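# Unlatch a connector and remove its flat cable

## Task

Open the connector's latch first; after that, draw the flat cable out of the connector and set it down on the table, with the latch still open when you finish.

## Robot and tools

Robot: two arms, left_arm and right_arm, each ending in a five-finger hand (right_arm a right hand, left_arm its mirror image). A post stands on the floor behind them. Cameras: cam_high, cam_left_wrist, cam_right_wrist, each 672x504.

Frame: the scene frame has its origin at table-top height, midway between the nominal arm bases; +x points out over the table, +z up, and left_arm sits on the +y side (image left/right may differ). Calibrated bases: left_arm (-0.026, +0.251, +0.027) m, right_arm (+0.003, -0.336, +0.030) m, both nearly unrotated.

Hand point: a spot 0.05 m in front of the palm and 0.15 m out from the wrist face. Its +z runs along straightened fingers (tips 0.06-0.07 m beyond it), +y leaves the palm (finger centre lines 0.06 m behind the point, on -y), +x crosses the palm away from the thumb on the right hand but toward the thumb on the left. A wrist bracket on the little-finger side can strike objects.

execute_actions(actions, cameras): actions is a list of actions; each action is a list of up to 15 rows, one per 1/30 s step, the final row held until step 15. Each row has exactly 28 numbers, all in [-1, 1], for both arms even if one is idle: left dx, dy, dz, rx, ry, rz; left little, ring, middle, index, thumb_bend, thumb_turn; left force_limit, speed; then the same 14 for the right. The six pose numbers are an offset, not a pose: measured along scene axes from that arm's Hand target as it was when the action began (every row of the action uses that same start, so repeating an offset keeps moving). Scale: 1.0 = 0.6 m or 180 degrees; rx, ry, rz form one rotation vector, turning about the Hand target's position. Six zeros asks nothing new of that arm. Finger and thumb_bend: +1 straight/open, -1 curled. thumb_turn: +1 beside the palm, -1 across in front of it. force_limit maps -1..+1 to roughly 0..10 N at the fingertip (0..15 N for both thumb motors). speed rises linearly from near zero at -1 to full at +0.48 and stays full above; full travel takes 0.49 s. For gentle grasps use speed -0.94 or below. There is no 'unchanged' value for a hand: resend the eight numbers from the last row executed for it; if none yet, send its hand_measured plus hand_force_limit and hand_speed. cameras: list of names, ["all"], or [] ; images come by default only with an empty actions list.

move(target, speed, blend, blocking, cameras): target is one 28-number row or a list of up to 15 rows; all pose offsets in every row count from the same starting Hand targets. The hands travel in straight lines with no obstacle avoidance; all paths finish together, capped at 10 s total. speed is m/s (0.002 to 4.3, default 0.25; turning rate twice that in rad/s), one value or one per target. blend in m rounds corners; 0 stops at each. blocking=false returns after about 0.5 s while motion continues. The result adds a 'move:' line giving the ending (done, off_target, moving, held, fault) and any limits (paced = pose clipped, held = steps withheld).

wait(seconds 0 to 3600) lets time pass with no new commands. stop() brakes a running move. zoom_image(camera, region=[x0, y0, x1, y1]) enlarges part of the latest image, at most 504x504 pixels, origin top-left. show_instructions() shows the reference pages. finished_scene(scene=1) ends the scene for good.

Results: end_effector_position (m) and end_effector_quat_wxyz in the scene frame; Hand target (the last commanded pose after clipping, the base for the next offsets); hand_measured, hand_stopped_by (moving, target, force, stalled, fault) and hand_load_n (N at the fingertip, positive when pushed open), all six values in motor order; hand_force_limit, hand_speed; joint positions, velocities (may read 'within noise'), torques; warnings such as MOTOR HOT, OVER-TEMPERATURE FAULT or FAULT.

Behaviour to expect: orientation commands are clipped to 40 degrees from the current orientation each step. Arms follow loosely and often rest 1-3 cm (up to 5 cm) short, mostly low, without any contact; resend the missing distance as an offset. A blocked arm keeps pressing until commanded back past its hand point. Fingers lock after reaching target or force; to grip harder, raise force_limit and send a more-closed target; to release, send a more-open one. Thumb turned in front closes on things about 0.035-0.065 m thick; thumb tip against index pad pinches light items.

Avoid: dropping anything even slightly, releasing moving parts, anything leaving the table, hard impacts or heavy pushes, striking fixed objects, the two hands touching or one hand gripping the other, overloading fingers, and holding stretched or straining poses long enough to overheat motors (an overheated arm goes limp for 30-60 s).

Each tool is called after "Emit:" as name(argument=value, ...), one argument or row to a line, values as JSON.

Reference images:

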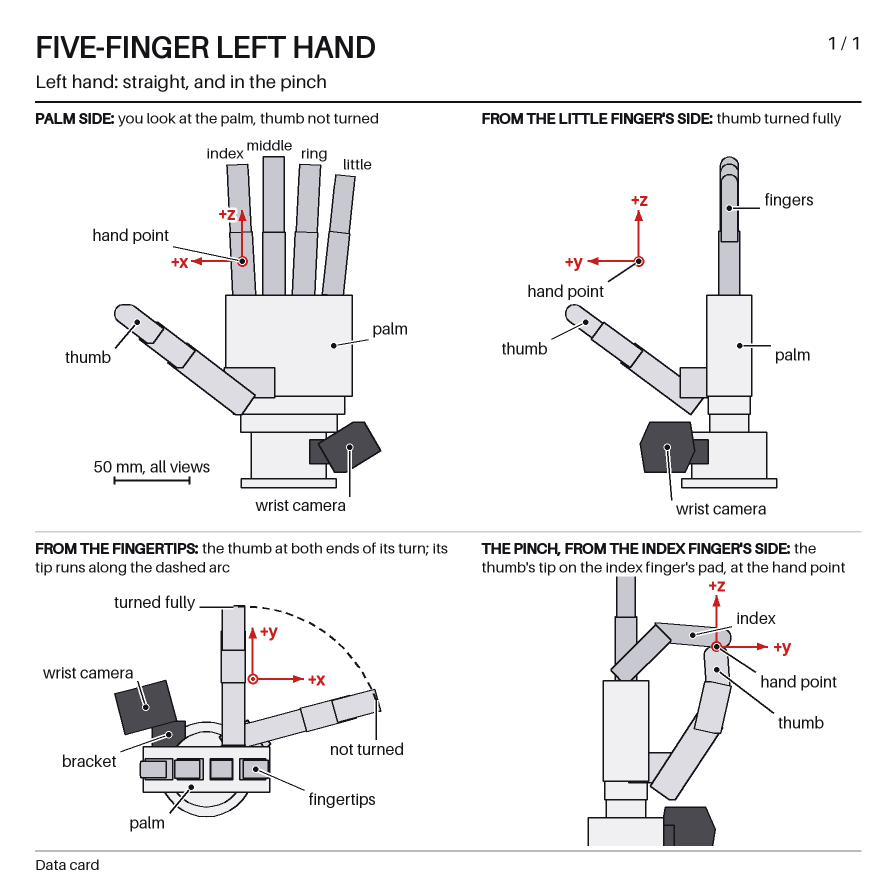

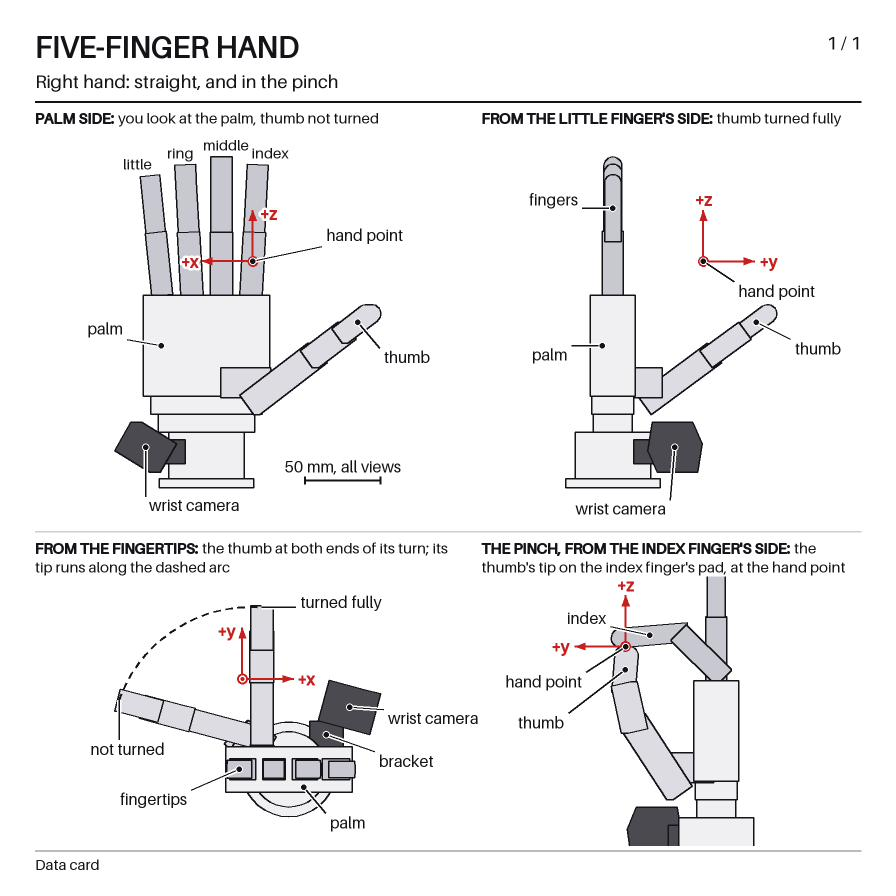

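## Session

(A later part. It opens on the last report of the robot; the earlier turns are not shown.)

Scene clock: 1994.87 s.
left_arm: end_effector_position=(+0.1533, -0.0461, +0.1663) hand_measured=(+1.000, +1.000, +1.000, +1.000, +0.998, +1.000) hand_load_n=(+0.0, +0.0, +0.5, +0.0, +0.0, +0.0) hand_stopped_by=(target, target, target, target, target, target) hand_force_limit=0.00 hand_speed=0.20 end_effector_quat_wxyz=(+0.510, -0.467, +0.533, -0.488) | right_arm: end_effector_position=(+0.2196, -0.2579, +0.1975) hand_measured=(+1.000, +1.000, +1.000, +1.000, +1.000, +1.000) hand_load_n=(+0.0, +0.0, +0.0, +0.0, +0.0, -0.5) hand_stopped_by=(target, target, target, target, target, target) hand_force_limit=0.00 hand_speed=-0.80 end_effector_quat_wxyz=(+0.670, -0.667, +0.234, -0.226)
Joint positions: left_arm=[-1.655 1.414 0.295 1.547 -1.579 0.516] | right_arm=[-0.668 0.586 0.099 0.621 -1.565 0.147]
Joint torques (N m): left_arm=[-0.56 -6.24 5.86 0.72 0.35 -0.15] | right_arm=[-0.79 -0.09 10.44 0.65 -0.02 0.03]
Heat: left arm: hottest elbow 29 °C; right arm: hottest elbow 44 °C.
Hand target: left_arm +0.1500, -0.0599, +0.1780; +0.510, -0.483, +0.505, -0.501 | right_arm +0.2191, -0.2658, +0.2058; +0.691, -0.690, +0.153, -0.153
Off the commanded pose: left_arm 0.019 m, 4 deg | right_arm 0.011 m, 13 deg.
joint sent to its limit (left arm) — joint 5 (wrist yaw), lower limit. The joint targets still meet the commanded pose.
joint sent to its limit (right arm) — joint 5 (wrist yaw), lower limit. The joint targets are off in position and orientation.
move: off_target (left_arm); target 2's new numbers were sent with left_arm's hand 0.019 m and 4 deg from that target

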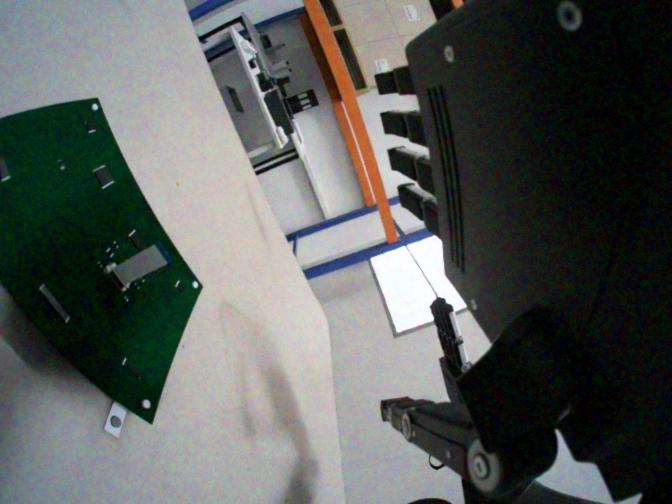

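Emit:
move(
  target=[
    [0.06,0.1333,-0.0967,0,0,0,1,1,1,1,1,1,0,0.2,0,0,0,0,0,0,1,1,1,1,1,1,0,-0.8],
    [0.06,0.1333,-0.2,0,0,0,1,1,1,1,1,1,0,0.2,0,0,0,0,0,0,1,1,1,1,1,1,0,-0.8],
  ],
  speed=[0.15,0.05],
  cameras=["cam_left_wrist"],
)

Scene clock: 2003.50 s.
left_arm: end_effector_position=(+0.1829, +0.0213, +0.0573) hand_measured=(+1.000, +1.000, +1.000, +1.000, +0.998, +1.000) hand_load_n=(+0.0, +0.0, +0.0, +0.0, +0.0, -0.5) hand_stopped_by=(target, target, target, target, target, target) hand_force_limit=0.00 hand_speed=0.20 end_effector_quat_wxyz=(+0.506, -0.483, +0.523, -0.486) | right_arm: end_effector_position=(+0.2196, -0.2579, +0.1975) hand_measured=(+1.000, +1.000, +1.000, +1.000, +1.000, +1.000) hand_load_n=(+0.0, +0.0, +0.0, -0.5, +0.0, +0.0) hand_stopped_by=(target, target, target, target, target, target) hand_force_limit=0.00 hand_speed=-0.80 end_effector_quat_wxyz=(+0.670, -0.667, +0.234, -0.226)
Joint positions: left_arm=[-1.523 1.795 0.104 1.547 -1.468 -0.085] | right_arm=[-0.668 0.586 0.099 0.621 -1.565 0.147]
Joint torques (N m): left_arm=[0.79 -5.19 0.2 1.69 -0.07 -0.13] | right_arm=[-0.91 0.26 10.47 0.66 0.01 0.02]
Heat: left arm: hottest elbow 30 °C; right arm: hottest elbow 44 °C.
Hand target: left_arm +0.1860, +0.0200, +0.0580; +0.510, -0.483, +0.505, -0.501 | right_arm +0.2191, -0.2658, +0.2058; +0.691, -0.690, +0.153, -0.153
Off the commanded pose: left_arm 0.003 m, 3 deg | right_arm 0.011 m, 13 deg.
joint sent to its limit (left arm) — joint 4 (wrist pitch), upper limit. The joint targets still meet the commanded pose.
joint sent to its limit (right arm) — joint 5 (wrist yaw), lower limit. The joint targets are off in position and orientation.
move: off_target (left_arm)

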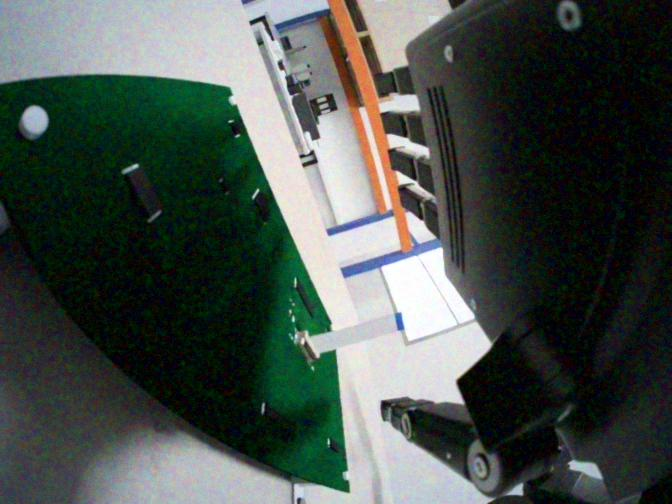

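Emit:
zoom_image(
  camera="cam_left_wrist",
  region=[280, 320, 336, 376],
)

Scaled by 9.000 from the camera's image (finer frame: 960x720).

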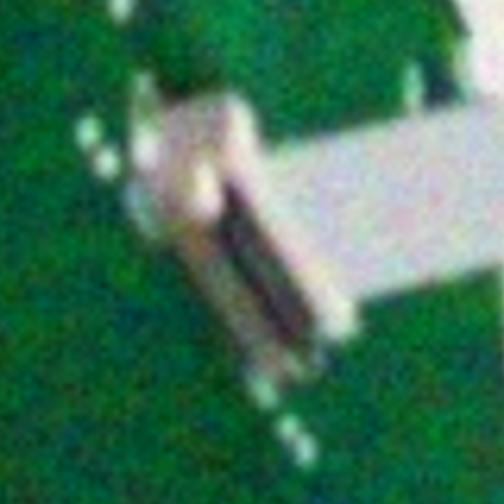

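Emit:
move(
  target=[
    [0.035,-0.0367,0.01,0,0,0,1,1,1,1,1,1,0,0.2,0,0,0,0,0,0,1,1,1,1,1,1,0,-0.8],
    [0.07,-0.0733,0.00,0,0,0,1,1,1,1,1,1,0,0.2,0,0,0,0,0,0,1,1,1,1,1,1,0,-0.8],
  ],
  speed=[0.08,0.08],
  cameras=["cam_left_wrist"],
)

Scene clock: 2029.63 s.
left_arm: end_effector_position=(+0.2242, -0.0219, +0.0577) hand_measured=(+1.000, +1.000, +1.000, +1.000, +0.998, +1.000) hand_load_n=(+0.0, +0.0, +0.0, +0.0, +0.0, -0.5) hand_stopped_by=(target, target, target, target, target, target) hand_force_limit=0.00 hand_speed=0.20 end_effector_quat_wxyz=(+0.502, -0.489, +0.517, -0.492) | right_arm: end_effector_position=(+0.2196, -0.2579, +0.1975) hand_measured=(+1.000, +1.000, +1.000, +1.000, +1.000, +1.000) hand_load_n=(+0.0, +0.0, -0.5, +0.0, +0.0, +0.0) hand_stopped_by=(target, target, target, target, target, target) hand_force_limit=0.00 hand_speed=-0.80 end_effector_quat_wxyz=(+0.670, -0.667, +0.234, -0.226)
Joint positions: left_arm=[-1.371 1.827 0.231 1.547 -1.319 -0.011] | right_arm=[-0.668 0.586 0.099 0.621 -1.565 0.147]
Joint torques (N m): left_arm=[0.62 -6.59 1.31 1.83 0.16 0.09] | right_arm=[-0.85 0.03 10.44 0.62 -0.01 0.05]
Heat: left arm: hottest elbow 29 °C; right arm: hottest elbow 44 °C.
Hand target: left_arm +0.2280, -0.0239, +0.0580; +0.510, -0.483, +0.505, -0.501 | right_arm +0.2191, -0.2658, +0.2058; +0.691, -0.690, +0.153, -0.153
Off the commanded pose: left_arm 0.004 m, 2 deg | right_arm 0.011 m, 13 deg.
joint sent to its limit (left arm) — joint 4 (wrist pitch), upper limit. The joint targets still meet the commanded pose.
joint sent to its limit (right arm) — joint 5 (wrist yaw), lower limit. The joint targets are off in position and orientation.
move: done

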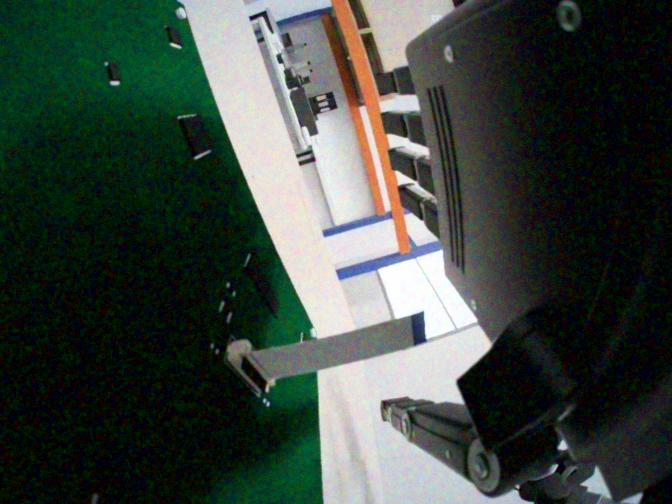

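Emit:
zoom_image(
  camera="cam_left_wrist",
  region=[215, 330, 285, 410],
)

Scaled by 6.300 from the camera's image (finer frame: 960x720).

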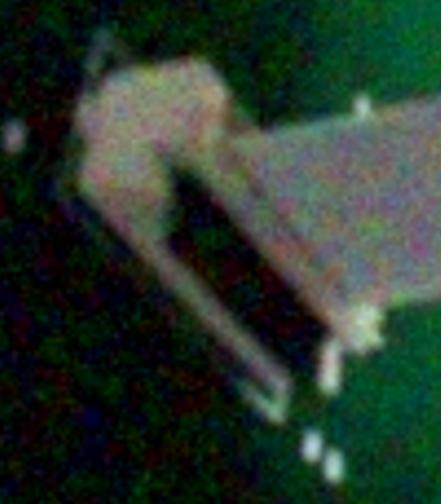

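Emit:
move(
  target=[
    [0,0,0.1167,0,0,0,1,1,1,1,1,1,0,0.2,0,0,0,0,0,0,1,1,1,1,1,1,0,-0.8],
    [-0.13,0.0398,0.2367,0,0,0,1,1,1,1,1,1,0,0.2,0,0,0,0,0,0,1,1,1,1,1,1,0,-0.8],
    [-0.13,0.0398,0.2367,0.3969,0.3710,-0.3506,1,0,0,0,1,1,0,0.2,0,0,0,0,0,0,1,1,1,1,1,1,0,-0.8],
  ],
  speed=[0.15,0.15,0.3],
  blend=[0.02,0.02,0],
  cameras=["cam_left_wrist","cam_high"],
)

Scene clock: 2056.43 s.
left_arm: end_effector_position=(+0.1371, +0.0141, +0.1825) hand_measured=(+1.000, +0.000, +0.000, +0.000, +0.998, +1.000) hand_load_n=(+0.0, +0.0, +0.0, +0.0, +0.0, +0.0) hand_stopped_by=(target, target, target, target, target, target) hand_force_limit=0.00 hand_speed=0.20 end_effector_quat_wxyz=(+0.034, +0.000, +0.999, +0.018) | right_arm: end_effector_position=(+0.2196, -0.2579, +0.1975) hand_measured=(+1.000, +1.000, +1.000, +1.000, +1.000, +1.000) hand_load_n=(+0.0, -0.5, +0.0, +0.0, +0.0, +0.0) hand_stopped_by=(target, target, target, target, target, target) hand_force_limit=0.00 hand_speed=-0.80 end_effector_quat_wxyz=(+0.670, -0.667, +0.234, -0.226)
Joint positions: left_arm=[-1.069 1.291 1.052 -1.328 -0.077 0.537] | right_arm=[-0.668 0.586 0.099 0.621 -1.565 0.147]
Joint torques (N m): left_arm=[0.79 -7.53 11.18 -0.65 0.13 0.12] | right_arm=[-0.62 0.03 10.5 0.7 0.01 0.02]
Heat: left arm: hottest elbow 30 °C; right arm: hottest elbow 44 °C.
Hand target: left_arm +0.1500, +0.0000, +0.2000; +0.043, +0.000, +0.999, +0.000 | right_arm +0.2191, -0.2658, +0.2058; +0.691, -0.690, +0.153, -0.153
Off the commanded pose: left_arm 0.026 m, 2 deg | right_arm 0.011 m, 13 deg.
joint sent to its limit (right arm) — joint 5 (wrist yaw), lower limit. The joint targets are off in position and orientation.
move: off_target (left_arm); target 3's new numbers were sent with left_arm's hand 0.026 m and 2 deg from that target
Images, in order (width x height): cam_high 672x504, cam_left_wrist 672x504.

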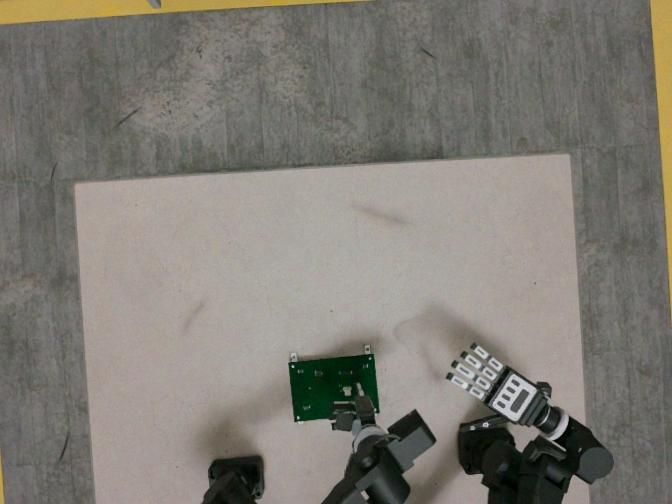

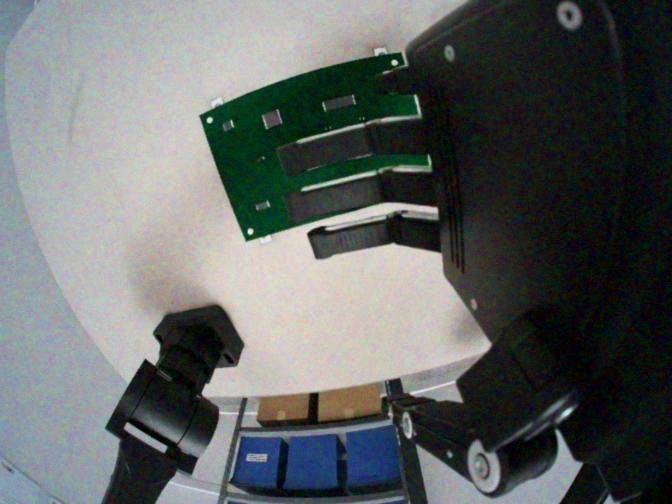

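Emit:
move(
  target=[
    [-0.1283,0.0667,-0.0500,0,0,0,1,0,0,0,1,1,0,0.2,0,0,0,0,0,0,1,1,1,1,1,1,0,-0.8],
    [-0.1283,0.0667,-0.1333,0,0,0,1,0,0,0,1,1,0,0.2,0,0,0,0,0,0,1,1,1,1,1,1,0,-0.8],
  ],
  speed=[0.15,0.08],
  cameras=["cam_left_wrist","cam_high"],
)

Scene clock: 2065.13 s.
left_arm: end_effector_position=(+0.0748, +0.0420, +0.1243) hand_measured=(+1.000, +0.000, +0.000, +0.000, +0.998, +1.000) hand_load_n=(+0.0, +0.0, +0.0, +0.5, +0.0, +0.0) hand_stopped_by=(target, target, target, target, target, target) hand_force_limit=0.00 hand_speed=0.20 end_effector_quat_wxyz=(+0.042, +0.001, +0.999, +0.000) | right_arm: end_effector_position=(+0.2196, -0.2579, +0.1975) hand_measured=(+1.000, +1.000, +1.000, +1.000, +1.000, +1.000) hand_load_n=(+0.0, +0.0, +0.0, +0.0, +0.0, +0.0) hand_stopped_by=(target, target, target, target, target, target) hand_force_limit=0.00 hand_speed=-0.80 end_effector_quat_wxyz=(+0.670, -0.667, +0.234, -0.226)
Joint positions: left_arm=[-1.201 1.164 0.793 -1.166 -0.077 0.407] | right_arm=[-0.668 0.586 0.099 0.621 -1.565 0.147]
Joint torques (N m): left_arm=[-0.73 -5.07 6.46 0.4 -0.03 -0.13] | right_arm=[-0.97 0.09 10.47 0.7 0.01 0.04]
Heat: left arm: hottest elbow 32 °C; right arm: hottest elbow 44 °C.
Hand target: left_arm +0.0730, +0.0400, +0.1200; +0.043, +0.000, +0.999, +0.000 | right_arm +0.2191, -0.2658, +0.2058; +0.691, -0.690, +0.153, -0.153
Off the commanded pose: left_arm 0.005 m, 0 deg | right_arm 0.011 m, 13 deg.
joint sent to its limit (right arm) — joint 5 (wrist yaw), lower limit. The joint targets are off in position and orientation.
move: done
Images, in order (width x height): cam_high 672x504, cam_left_wrist 672x504.

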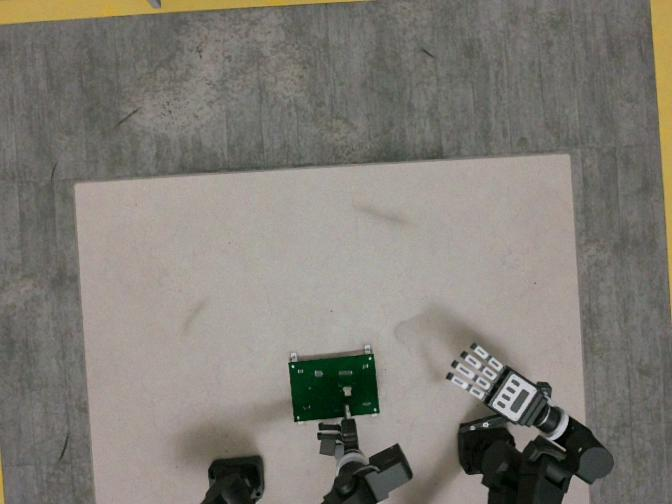

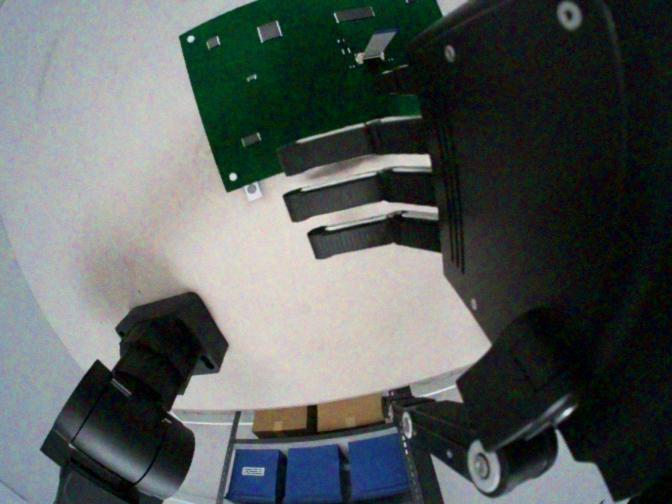

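Emit:
zoom_image(
  camera="cam_left_wrist",
  region=[340, 20, 430, 110],
)

Scaled by 5.600 from the camera's image (finer frame: 960x720).

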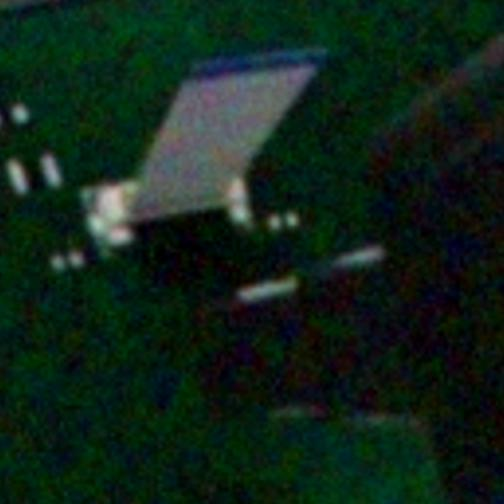

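Emit:
move(
  target=[0,0,-0.0475,0,0,0,1,0,0,0,1,1,0,0.2,0,0,0,0,0,0,1,1,1,1,1,1,0,-0.8],
  speed=0.05,
  cameras=["cam_left_wrist","cam_high"],
)

Emit:
zoom_image(
  camera="cam_left_wrist",
  region=[330, 0, 430, 100],
)

Scene clock: 2086.70 s.
left_arm: end_effector_position=(+0.0752, +0.0411, +0.0964) hand_measured=(+1.000, +0.000, +0.000, +0.000, +0.998, +1.000) hand_load_n=(+0.0, +0.0, +0.0, +0.0, +0.0, +0.0) hand_stopped_by=(target, target, target, target, target, target) hand_force_limit=0.00 hand_speed=0.20 end_effector_quat_wxyz=(+0.043, +0.001, +0.999, -0.002) | right_arm: end_effector_position=(+0.2196, -0.2579, +0.1975) hand_measured=(+1.000, +1.000, +1.000, +1.000, +1.000, +1.000) hand_load_n=(+0.0, +0.0, +0.0, +0.0, +0.0, +0.0) hand_stopped_by=(target, target, target, target, target, target) hand_force_limit=0.00 hand_speed=-0.80 end_effector_quat_wxyz=(+0.670, -0.667, +0.234, -0.226)
Joint positions: left_arm=[-1.201 1.2 0.742 -1.076 -0.077 0.407] | right_arm=[-0.668 0.586 0.099 0.621 -1.565 0.147]
Joint torques (N m): left_arm=[-0.67 -4.95 6.11 0.44 -0.04 -0.13] | right_arm=[-0.91 0.03 10.52 0.68 0 0.02]
Heat: left arm: hottest elbow 33 °C; right arm: hottest elbow 44 °C.
Hand target: left_arm +0.0730, +0.0400, +0.0915; +0.043, +0.000, +0.999, +0.000 | right_arm +0.2191, -0.2658, +0.2058; +0.691, -0.690, +0.153, -0.153
Off the commanded pose: left_arm 0.006 m, 0 deg | right_arm 0.011 m, 13 deg.
joint sent to its limit (right arm) — joint 5 (wrist yaw), lower limit. The joint targets are off in position and orientation.
move: done
Images, in order (width x height): cam_high 672x504, cam_left_wrist 672x504.

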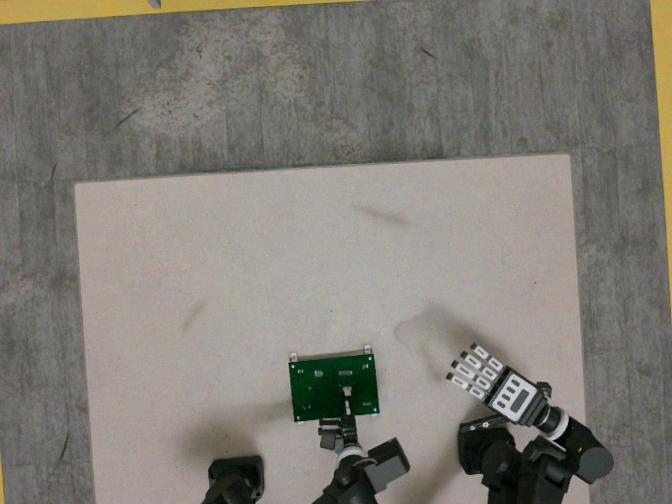

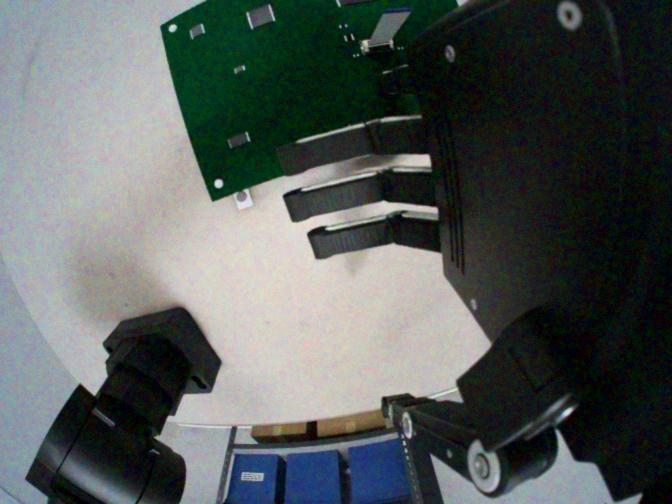

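Scaled by 5.040 from the camera's image (finer frame: 960x720).

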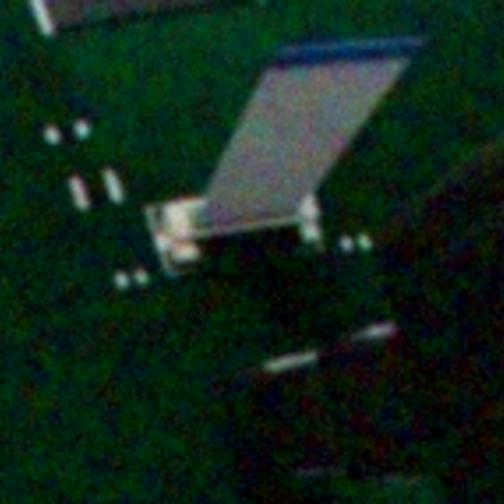

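Emit:
move(
  target=[0.008,0,-0.0150,0,0,0,1,0,0,0,1,1,0,0.2,0,0,0,0,0,0,1,1,1,1,1,1,0,-0.8],
  speed=0.03,
  cameras=["cam_left_wrist"],
)

Emit:
zoom_image(
  camera="cam_left_wrist",
  region=[330, 0, 430, 100],
)

Scene clock: 2094.73 s.
left_arm: end_effector_position=(+0.0764, +0.0388, +0.0886) hand_measured=(+1.000, +0.000, +0.000, +0.000, +0.998, +1.000) hand_load_n=(-0.5, +0.0, +0.0, +0.5, +0.0, +0.0) hand_stopped_by=(target, target, target, target, target, target) hand_force_limit=0.00 hand_speed=0.20 end_effector_quat_wxyz=(+0.044, +0.001, +0.999, -0.003) | right_arm: end_effector_position=(+0.2196, -0.2579, +0.1975) hand_measured=(+1.000, +1.000, +1.000, +1.000, +1.000, +1.000) hand_load_n=(+0.0, +0.0, +0.0, +0.0, +0.0, -0.5) hand_stopped_by=(target, target, target, target, target, target) hand_force_limit=0.00 hand_speed=-0.80 end_effector_quat_wxyz=(+0.670, -0.667, +0.234, -0.226)
Joint positions: left_arm=[-1.201 1.217 0.733 -1.047 -0.078 0.407] | right_arm=[-0.668 0.586 0.099 0.621 -1.565 0.147]
Joint torques (N m): left_arm=[0.32 -4.37 6.02 0.55 0 0.03] | right_arm=[-0.79 0.09 10.47 0.64 0 0.04]
Heat: left arm: hottest elbow 33 °C; right arm: hottest elbow 44 °C.
Hand target: left_arm +0.0779, +0.0400, +0.0825; +0.043, +0.000, +0.999, +0.000 | right_arm +0.2191, -0.2658, +0.2058; +0.691, -0.690, +0.153, -0.153
Off the commanded pose: left_arm 0.006 m, 0 deg | right_arm 0.011 m, 13 deg.
joint sent to its limit (right arm) — joint 5 (wrist yaw), lower limit. The joint targets are off in position and orientation.
move: done

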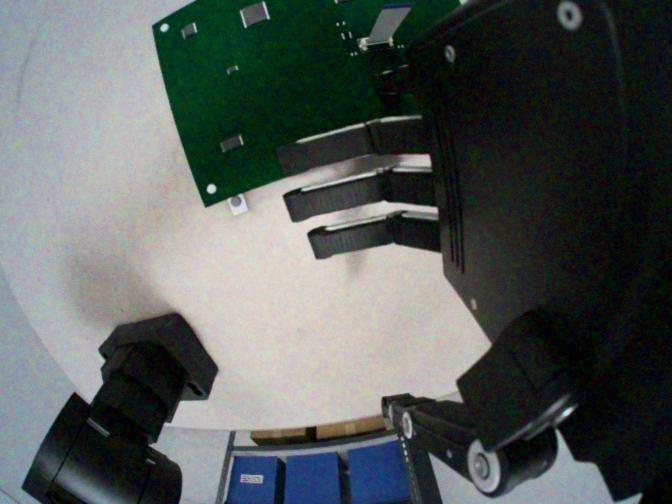

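Scaled by 5.040 from the camera's image (finer frame: 960x720).

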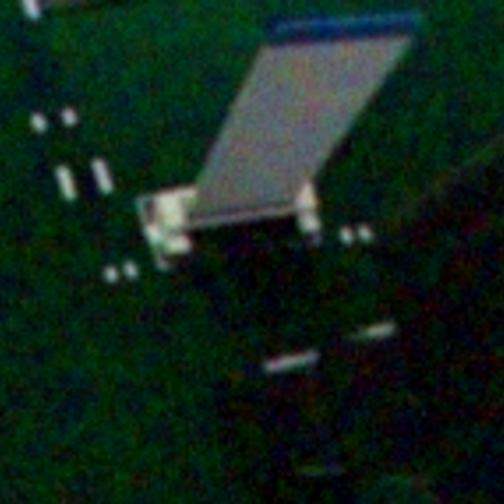

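Emit:
move(
  target=[0.012,0,0.0,0,0,0,1,0,0,0,1,1,0,0.2,0,0,0,0,0,0,1,1,1,1,1,1,0,-0.8],
  speed=0.03,
  cameras=["cam_left_wrist"],
)

Emit:
zoom_image(
  camera="cam_left_wrist",
  region=[330, 0, 430, 100],
)

Scene clock: 2102.13 s.
left_arm: end_effector_position=(+0.0807, +0.0395, +0.0883) hand_measured=(+1.000, +0.000, +0.000, +0.000, +0.998, +1.000) hand_load_n=(+0.0, +0.0, +0.0, +0.0, +0.0, -0.5) hand_stopped_by=(target, target, target, target, target, target) hand_force_limit=0.00 hand_speed=0.20 end_effector_quat_wxyz=(+0.045, +0.000, +0.999, -0.004) | right_arm: end_effector_position=(+0.2196, -0.2579, +0.1975) hand_measured=(+1.000, +1.000, +1.000, +1.000, +1.000, +1.000) hand_load_n=(+0.0, -0.5, -0.5, +0.0, +0.0, +0.0) hand_stopped_by=(target, target, target, target, target, target) hand_force_limit=0.00 hand_speed=-0.80 end_effector_quat_wxyz=(+0.670, -0.667, +0.234, -0.226)
Joint positions: left_arm=[-1.186 1.217 0.733 -1.042 -0.078 0.42] | right_arm=[-0.668 0.586 0.099 0.621 -1.565 0.147]
Joint torques (N m): left_arm=[0.73 -4.42 6.35 0.51 0.03 0.12] | right_arm=[-0.91 0.15 10.51 0.66 -0.02 0.02]
Heat: left arm: hottest elbow 33 °C; right arm: hottest elbow 44 °C.
Hand target: left_arm +0.0850, +0.0399, +0.0825; +0.043, +0.000, +0.999, +0.000 | right_arm +0.2191, -0.2658, +0.2058; +0.691, -0.690, +0.153, -0.153
Off the commanded pose: left_arm 0.007 m, 1 deg | right_arm 0.011 m, 13 deg.
joint sent to its limit (right arm) — joint 5 (wrist yaw), lower limit. The joint targets are off in position and orientation.
move: done

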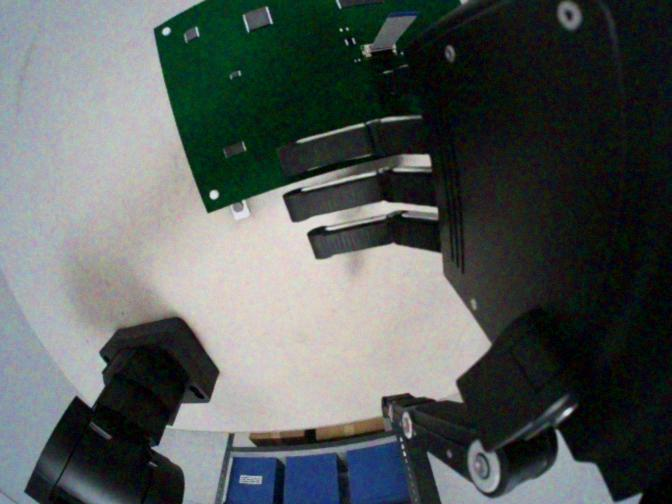

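Scaled by 5.040 from the camera's image (finer frame: 960x720).

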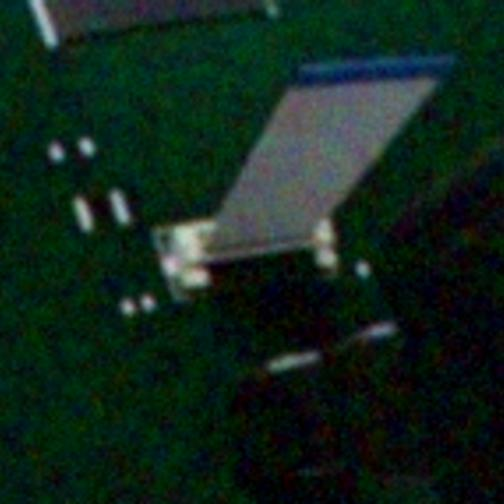

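Emit:
move(
  target=[0.007,0,0.0,0,0,0,1,0,0,0,1,1,0,0.2,0,0,0,0,0,0,1,1,1,1,1,1,0,-0.8],
  speed=0.03,
  cameras=["cam_left_wrist"],
)

Emit:
zoom_image(
  camera="cam_left_wrist",
  region=[340, 20, 420, 90],
)

Scene clock: 2108.97 s.
left_arm: end_effector_position=(+0.0842, +0.0406, +0.0881) hand_measured=(+1.000, +0.000, +0.000, +0.000, +0.998, +1.000) hand_load_n=(+0.0, +0.0, +0.0, +0.0, +0.0, +0.0) hand_stopped_by=(target, target, target, target, target, target) hand_force_limit=0.00 hand_speed=0.20 end_effector_quat_wxyz=(+0.045, +0.000, +0.999, -0.005) | right_arm: end_effector_position=(+0.2196, -0.2579, +0.1975) hand_measured=(+1.000, +1.000, +1.000, +1.000, +1.000, +1.000) hand_load_n=(+0.0, +0.0, +0.0, +0.0, +0.0, +0.0) hand_stopped_by=(target, target, target, target, target, target) hand_force_limit=0.00 hand_speed=-0.80 end_effector_quat_wxyz=(+0.670, -0.667, +0.234, -0.226)
Joint positions: left_arm=[-1.175 1.218 0.733 -1.04 -0.078 0.433] | right_arm=[-0.668 0.586 0.099 0.621 -1.565 0.147]
Joint torques (N m): left_arm=[0.91 -3.9 6.64 0.51 0.04 0.12] | right_arm=[-0.85 -0.09 10.4 0.62 -0.01 0.04]
Heat: left arm: hottest elbow 33 °C; right arm: hottest elbow 44 °C.
Hand target: left_arm +0.0893, +0.0399, +0.0825; +0.043, +0.000, +0.999, +0.000 | right_arm +0.2191, -0.2658, +0.2058; +0.691, -0.690, +0.153, -0.153
Off the commanded pose: left_arm 0.008 m, 1 deg | right_arm 0.011 m, 13 deg.
joint sent to its limit (right arm) — joint 5 (wrist yaw), lower limit. The joint targets are off in position and orientation.
move: done

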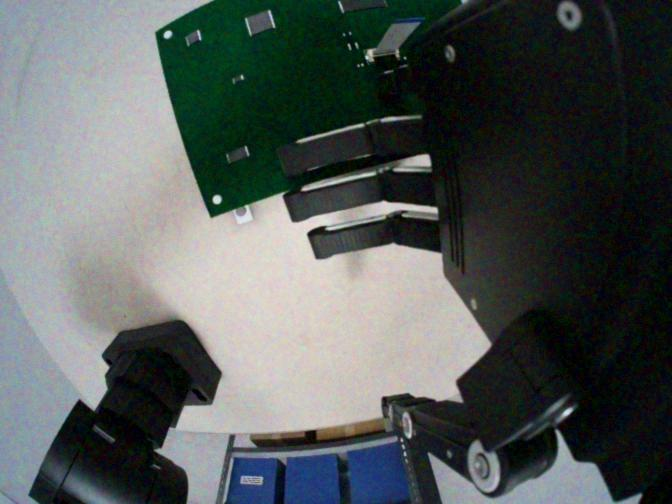

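Scaled by 6.300 from the camera's image (finer frame: 960x720).

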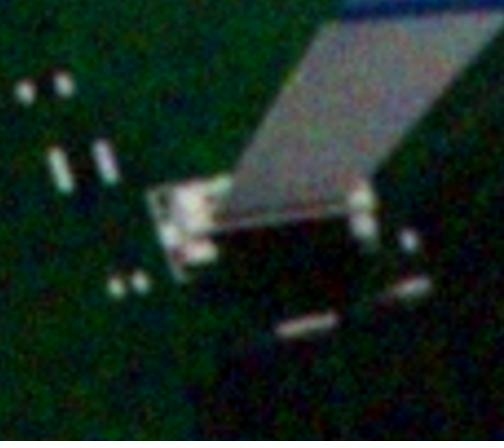

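Emit:
move(
  target=[0.005,0,0.0,0,0,0,1,0,0,0,1,1,0,0.2,0,0,0,0,0,0,1,1,1,1,1,1,0,-0.8],
  speed=0.03,
  cameras=["cam_left_wrist"],
)

Emit:
zoom_image(
  camera="cam_left_wrist",
  region=[340, 20, 420, 90],
)

Scene clock: 2113.87 s.
left_arm: end_effector_position=(+0.0866, +0.0413, +0.0878) hand_measured=(+1.000, +0.000, +0.000, +0.000, +0.998, +1.000) hand_load_n=(+0.0, +0.0, +0.0, +0.0, +0.0, +0.0) hand_stopped_by=(target, target, target, target, target, target) hand_force_limit=0.00 hand_speed=0.20 end_effector_quat_wxyz=(+0.045, +0.001, +0.999, -0.005) | right_arm: end_effector_position=(+0.2196, -0.2579, +0.1975) hand_measured=(+1.000, +1.000, +1.000, +1.000, +1.000, +1.000) hand_load_n=(+0.0, +0.0, +0.0, -0.5, +0.0, +0.0) hand_stopped_by=(target, target, target, target, target, target) hand_force_limit=0.00 hand_speed=-0.80 end_effector_quat_wxyz=(+0.670, -0.667, +0.234, -0.226)
Joint positions: left_arm=[-1.167 1.219 0.733 -1.037 -0.078 0.442] | right_arm=[-0.668 0.586 0.099 0.621 -1.565 0.147]
Joint torques (N m): left_arm=[1.08 -3.66 6.84 0.46 0.06 0.16] | right_arm=[-0.85 0.03 10.48 0.69 0.02 0.03]
Heat: left arm: hottest elbow 33 °C; right arm: hottest elbow 44 °C.
Hand target: left_arm +0.0923, +0.0399, +0.0825; +0.043, +0.000, +0.999, +0.000 | right_arm +0.2191, -0.2658, +0.2058; +0.691, -0.690, +0.153, -0.153
Off the commanded pose: left_arm 0.008 m, 1 deg | right_arm 0.011 m, 13 deg.
joint sent to its limit (right arm) — joint 5 (wrist yaw), lower limit. The joint targets are off in position and orientation.
move: done

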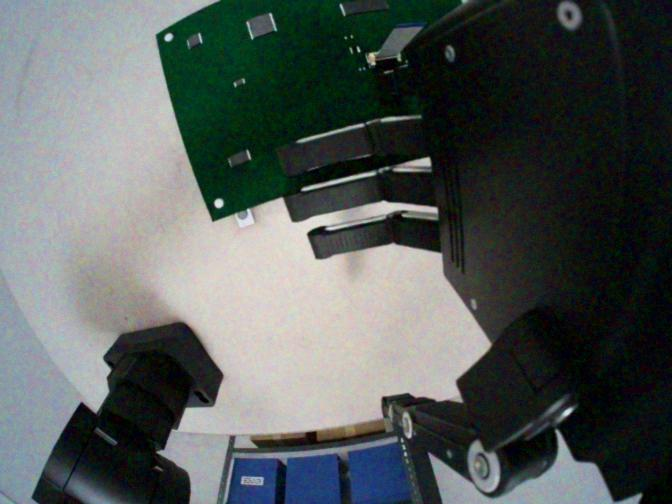

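Scaled by 6.300 from the camera's image (finer frame: 960x720).

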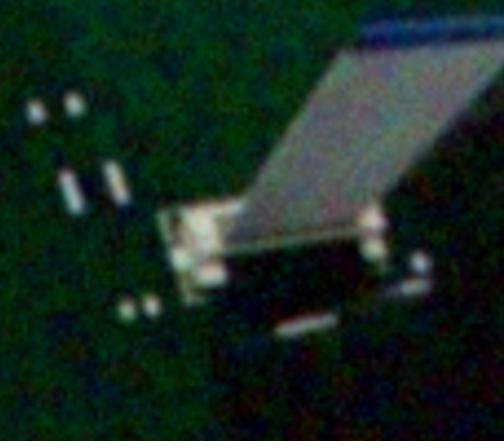

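Emit:
move(
  target=[0.005,0,0.0,0,0,0,1,0,0,0,1,1,0,0.2,0,0,0,0,0,0,1,1,1,1,1,1,0,-0.8],
  speed=0.03,
  cameras=["cam_left_wrist"],
)

Emit:
zoom_image(
  camera="cam_left_wrist",
  region=[340, 20, 420, 90],
)

Scene clock: 2121.83 s.
left_arm: end_effector_position=(+0.0890, +0.0420, +0.0877) hand_measured=(+1.000, +0.000, +0.000, +0.000, +0.998, +1.000) hand_load_n=(+0.0, +0.5, +0.0, +0.0, +0.0, +0.0) hand_stopped_by=(target, target, target, target, target, target) hand_force_limit=0.00 hand_speed=0.20 end_effector_quat_wxyz=(+0.046, +0.002, +0.999, -0.005) | right_arm: end_effector_position=(+0.2196, -0.2579, +0.1975) hand_measured=(+1.000, +1.000, +1.000, +1.000, +1.000, +1.000) hand_load_n=(+0.0, +0.0, +0.0, +0.0, +0.0, -0.5) hand_stopped_by=(target, target, target, target, target, target) hand_force_limit=0.00 hand_speed=-0.80 end_effector_quat_wxyz=(+0.670, -0.667, +0.234, -0.226)
Joint positions: left_arm=[-1.159 1.219 0.733 -1.035 -0.078 0.451] | right_arm=[-0.668 0.586 0.099 0.621 -1.565 0.147]
Joint torques (N m): left_arm=[1.03 -3.49 7.04 0.43 0.06 0.14] | right_arm=[-0.79 0.03 10.5 0.75 0.01 0.02]
Heat: left arm: hottest elbow 34 °C; right arm: hottest elbow 44 °C.
Hand target: left_arm +0.0952, +0.0399, +0.0826; +0.043, +0.000, +0.999, +0.000 | right_arm +0.2191, -0.2658, +0.2058; +0.691, -0.690, +0.153, -0.153
Off the commanded pose: left_arm 0.008 m, 1 deg | right_arm 0.011 m, 13 deg.
joint sent to its limit (right arm) — joint 5 (wrist yaw), lower limit. The joint targets are off in position and orientation.
move: done

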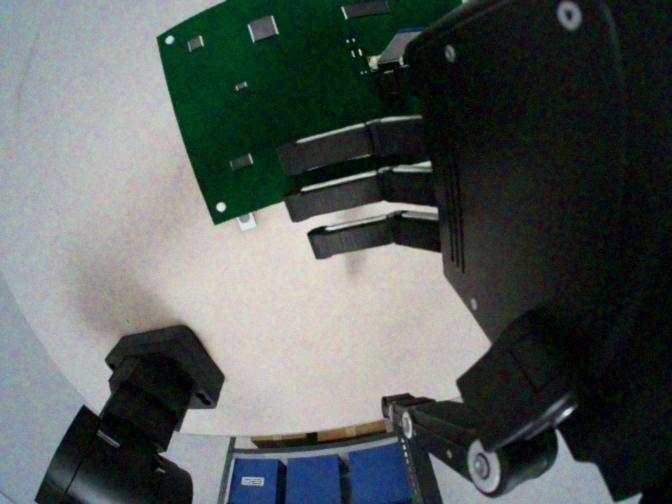

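Scaled by 6.300 from the camera's image (finer frame: 960x720).

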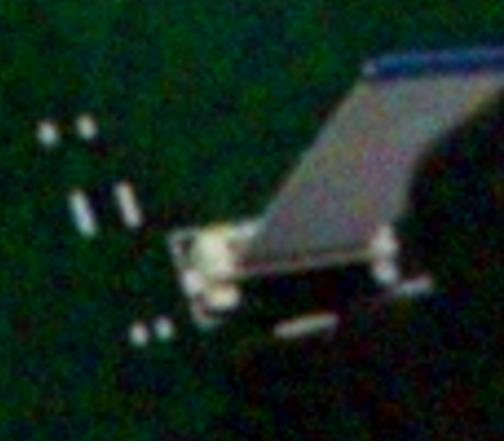

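Emit:
move(
  target=[0.005,0,0.0,0,0,0,1,0,0,0,1,1,0,0.2,0,0,0,0,0,0,1,1,1,1,1,1,0,-0.8],
  speed=0.03,
  cameras=["cam_left_wrist"],
)

Emit:
zoom_image(
  camera="cam_left_wrist",
  region=[340, 20, 420, 90],
)

Scene clock: 2128.67 s.
left_arm: end_effector_position=(+0.0913, +0.0427, +0.0875) hand_measured=(+1.000, +0.000, +0.000, +0.000, +0.998, +1.000) hand_load_n=(+0.0, +0.0, +0.0, +0.0, +0.0, +0.0) hand_stopped_by=(target, target, target, target, target, target) hand_force_limit=0.00 hand_speed=0.20 end_effector_quat_wxyz=(+0.046, +0.002, +0.999, -0.006) | right_arm: end_effector_position=(+0.2196, -0.2579, +0.1975) hand_measured=(+1.000, +1.000, +1.000, +1.000, +1.000, +1.000) hand_load_n=(+0.0, +0.0, +0.0, +0.0, +0.0, -0.5) hand_stopped_by=(target, target, target, target, target, target) hand_force_limit=0.00 hand_speed=-0.80 end_effector_quat_wxyz=(+0.670, -0.667, +0.234, -0.226)
Joint positions: left_arm=[-1.151 1.219 0.733 -1.034 -0.077 0.46] | right_arm=[-0.668 0.586 0.099 0.621 -1.565 0.147]
Joint torques (N m): left_arm=[1.03 -3.19 7.25 0.39 0.05 0.08] | right_arm=[-0.85 -0.03 10.47 0.7 -0.01 0.05]
Heat: left arm: hottest elbow 34 °C; right arm: hottest elbow 44 °C.
Hand target: left_arm +0.0982, +0.0399, +0.0826; +0.043, +0.000, +0.999, +0.000 | right_arm +0.2191, -0.2658, +0.2058; +0.691, -0.690, +0.153, -0.153
Off the commanded pose: left_arm 0.009 m, 1 deg | right_arm 0.011 m, 13 deg.
joint sent to its limit (right arm) — joint 5 (wrist yaw), lower limit. The joint targets are off in position and orientation.
move: done

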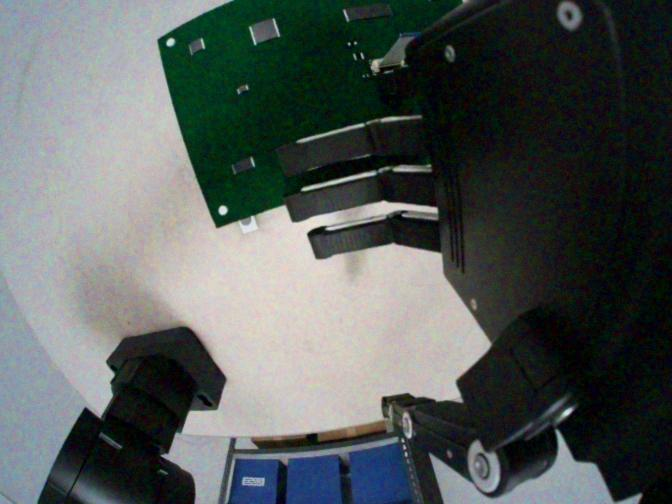

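Scaled by 6.300 from the camera's image (finer frame: 960x720).

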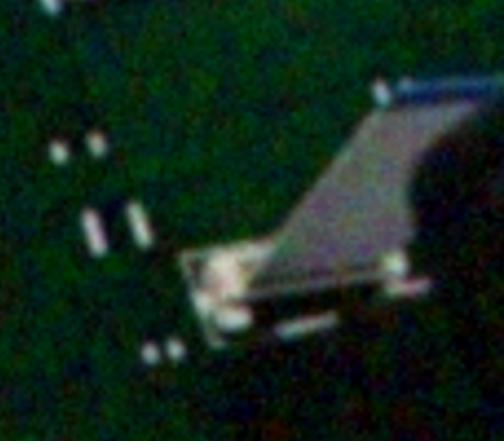

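Emit:
move(
  target=[0.005,-0.005,0.0,0,0,0,1,0,0,0,1,1,0,0.2,0,0,0,0,0,0,1,1,1,1,1,1,0,-0.8],
  speed=0.03,
  cameras=["cam_left_wrist"],
)

Emit:
zoom_image(
  camera="cam_left_wrist",
  region=[340, 20, 420, 90],
)

Scene clock: 2134.13 s.
left_arm: end_effector_position=(+0.0918, +0.0414, +0.0874) hand_measured=(+1.000, +0.000, +0.000, +0.000, +0.998, +1.000) hand_load_n=(-2.0, +0.0, +0.0, +0.0, +0.0, +0.0) hand_stopped_by=(target, target, target, target, target, target) hand_force_limit=0.00 hand_speed=0.20 end_effector_quat_wxyz=(+0.045, +0.003, +0.999, -0.005) | right_arm: end_effector_position=(+0.2196, -0.2579, +0.1975) hand_measured=(+1.000, +1.000, +1.000, +1.000, +1.000, +1.000) hand_load_n=(+0.0, +0.0, +0.0, +0.0, +0.0, -0.5) hand_stopped_by=(target, target, target, target, target, target) hand_force_limit=0.00 hand_speed=-0.80 end_effector_quat_wxyz=(+0.670, -0.667, +0.234, -0.226)
Joint positions: left_arm=[-1.15 1.225 0.736 -1.034 -0.075 0.463] | right_arm=[-0.668 0.586 0.099 0.621 -1.565 0.147]
Joint torques (N m): left_arm=[1.38 -2.73 7.61 0.5 -0.02 0.13] | right_arm=[-0.85 0.03 10.51 0.68 0.01 0.02]
Heat: left arm: hottest elbow 34 °C; right arm: hottest elbow 44 °C.
Hand target: left_arm +0.1012, +0.0370, +0.0825; +0.043, +0.000, +0.999, +0.000 | right_arm +0.2191, -0.2658, +0.2058; +0.691, -0.690, +0.153, -0.153
Off the commanded pose: left_arm 0.012 m, 1 deg | right_arm 0.011 m, 13 deg.
joint sent to its limit (right arm) — joint 5 (wrist yaw), lower limit. The joint targets are off in position and orientation.
move: off_target (left_arm)

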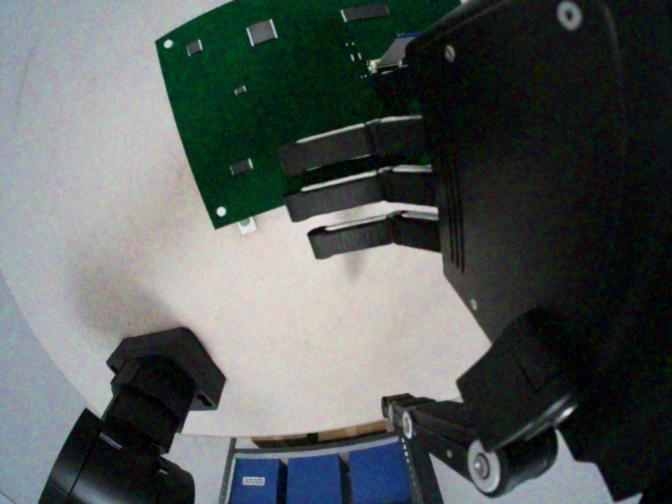

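Scaled by 6.300 from the camera's image (finer frame: 960x720).

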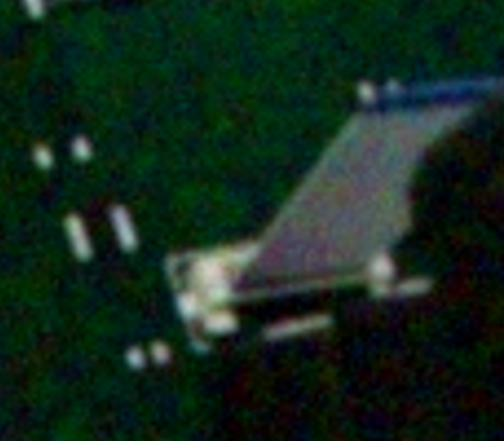

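Emit:
move(
  target=[0.008,0.0,0.020,0,0,0,1,0,0,0,1,1,0,0.2,0,0,0,0,0,0,1,1,1,1,1,1,0,-0.8],
  speed=0.02,
  cameras=["cam_left_wrist"],
)

Emit:
zoom_image(
  camera="cam_left_wrist",
  region=[340, 20, 420, 90],
)

Scene clock: 2141.63 s.
left_arm: end_effector_position=(+0.0932, +0.0433, +0.0892) hand_measured=(+1.000, +0.000, +0.000, +0.000, +0.998, +1.000) hand_load_n=(+0.0, +0.0, +0.0, +0.0, +0.0, +0.0) hand_stopped_by=(target, target, target, target, target, target) hand_force_limit=0.00 hand_speed=0.20 end_effector_quat_wxyz=(+0.039, +0.007, +0.999, -0.002) | right_arm: end_effector_position=(+0.2196, -0.2579, +0.1975) hand_measured=(+1.000, +1.000, +1.000, +1.000, +1.000, +1.000) hand_load_n=(+0.0, +0.0, -0.5, +0.0, +0.0, -0.5) hand_stopped_by=(target, target, target, target, target, target) hand_force_limit=0.00 hand_speed=-0.80 end_effector_quat_wxyz=(+0.670, -0.667, +0.234, -0.226)
Joint positions: left_arm=[-1.14 1.228 0.743 -1.046 -0.066 0.481] | right_arm=[-0.668 0.586 0.099 0.621 -1.565 0.147]
Joint torques (N m): left_arm=[1.49 -3.96 8.9 -0.5 -0.32 0.09] | right_arm=[-0.85 0.03 10.45 0.7 -0.01 0.04]
Heat: left arm: hottest elbow 34 °C; right arm: hottest elbow 44 °C.
Hand target: left_arm +0.1061, +0.0371, +0.0945; +0.043, +0.000, +0.999, +0.000 | right_arm +0.2191, -0.2658, +0.2058; +0.691, -0.690, +0.153, -0.153
Off the commanded pose: left_arm 0.015 m, 1 deg | right_arm 0.011 m, 13 deg.
joint sent to its limit (right arm) — joint 5 (wrist yaw), lower limit. The joint targets are off in position and orientation.
move: off_target (left_arm)

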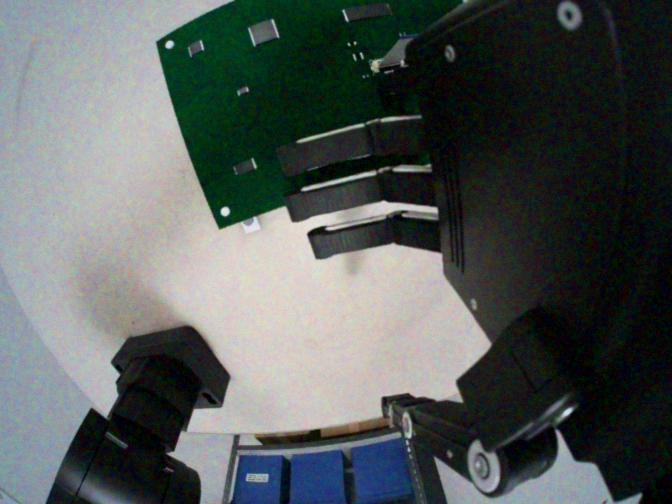

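Scaled by 6.300 from the camera's image (finer frame: 960x720).

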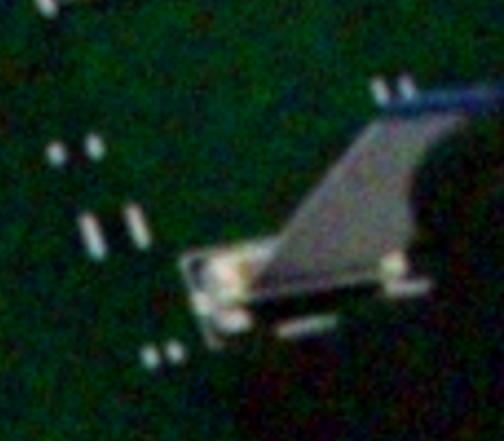

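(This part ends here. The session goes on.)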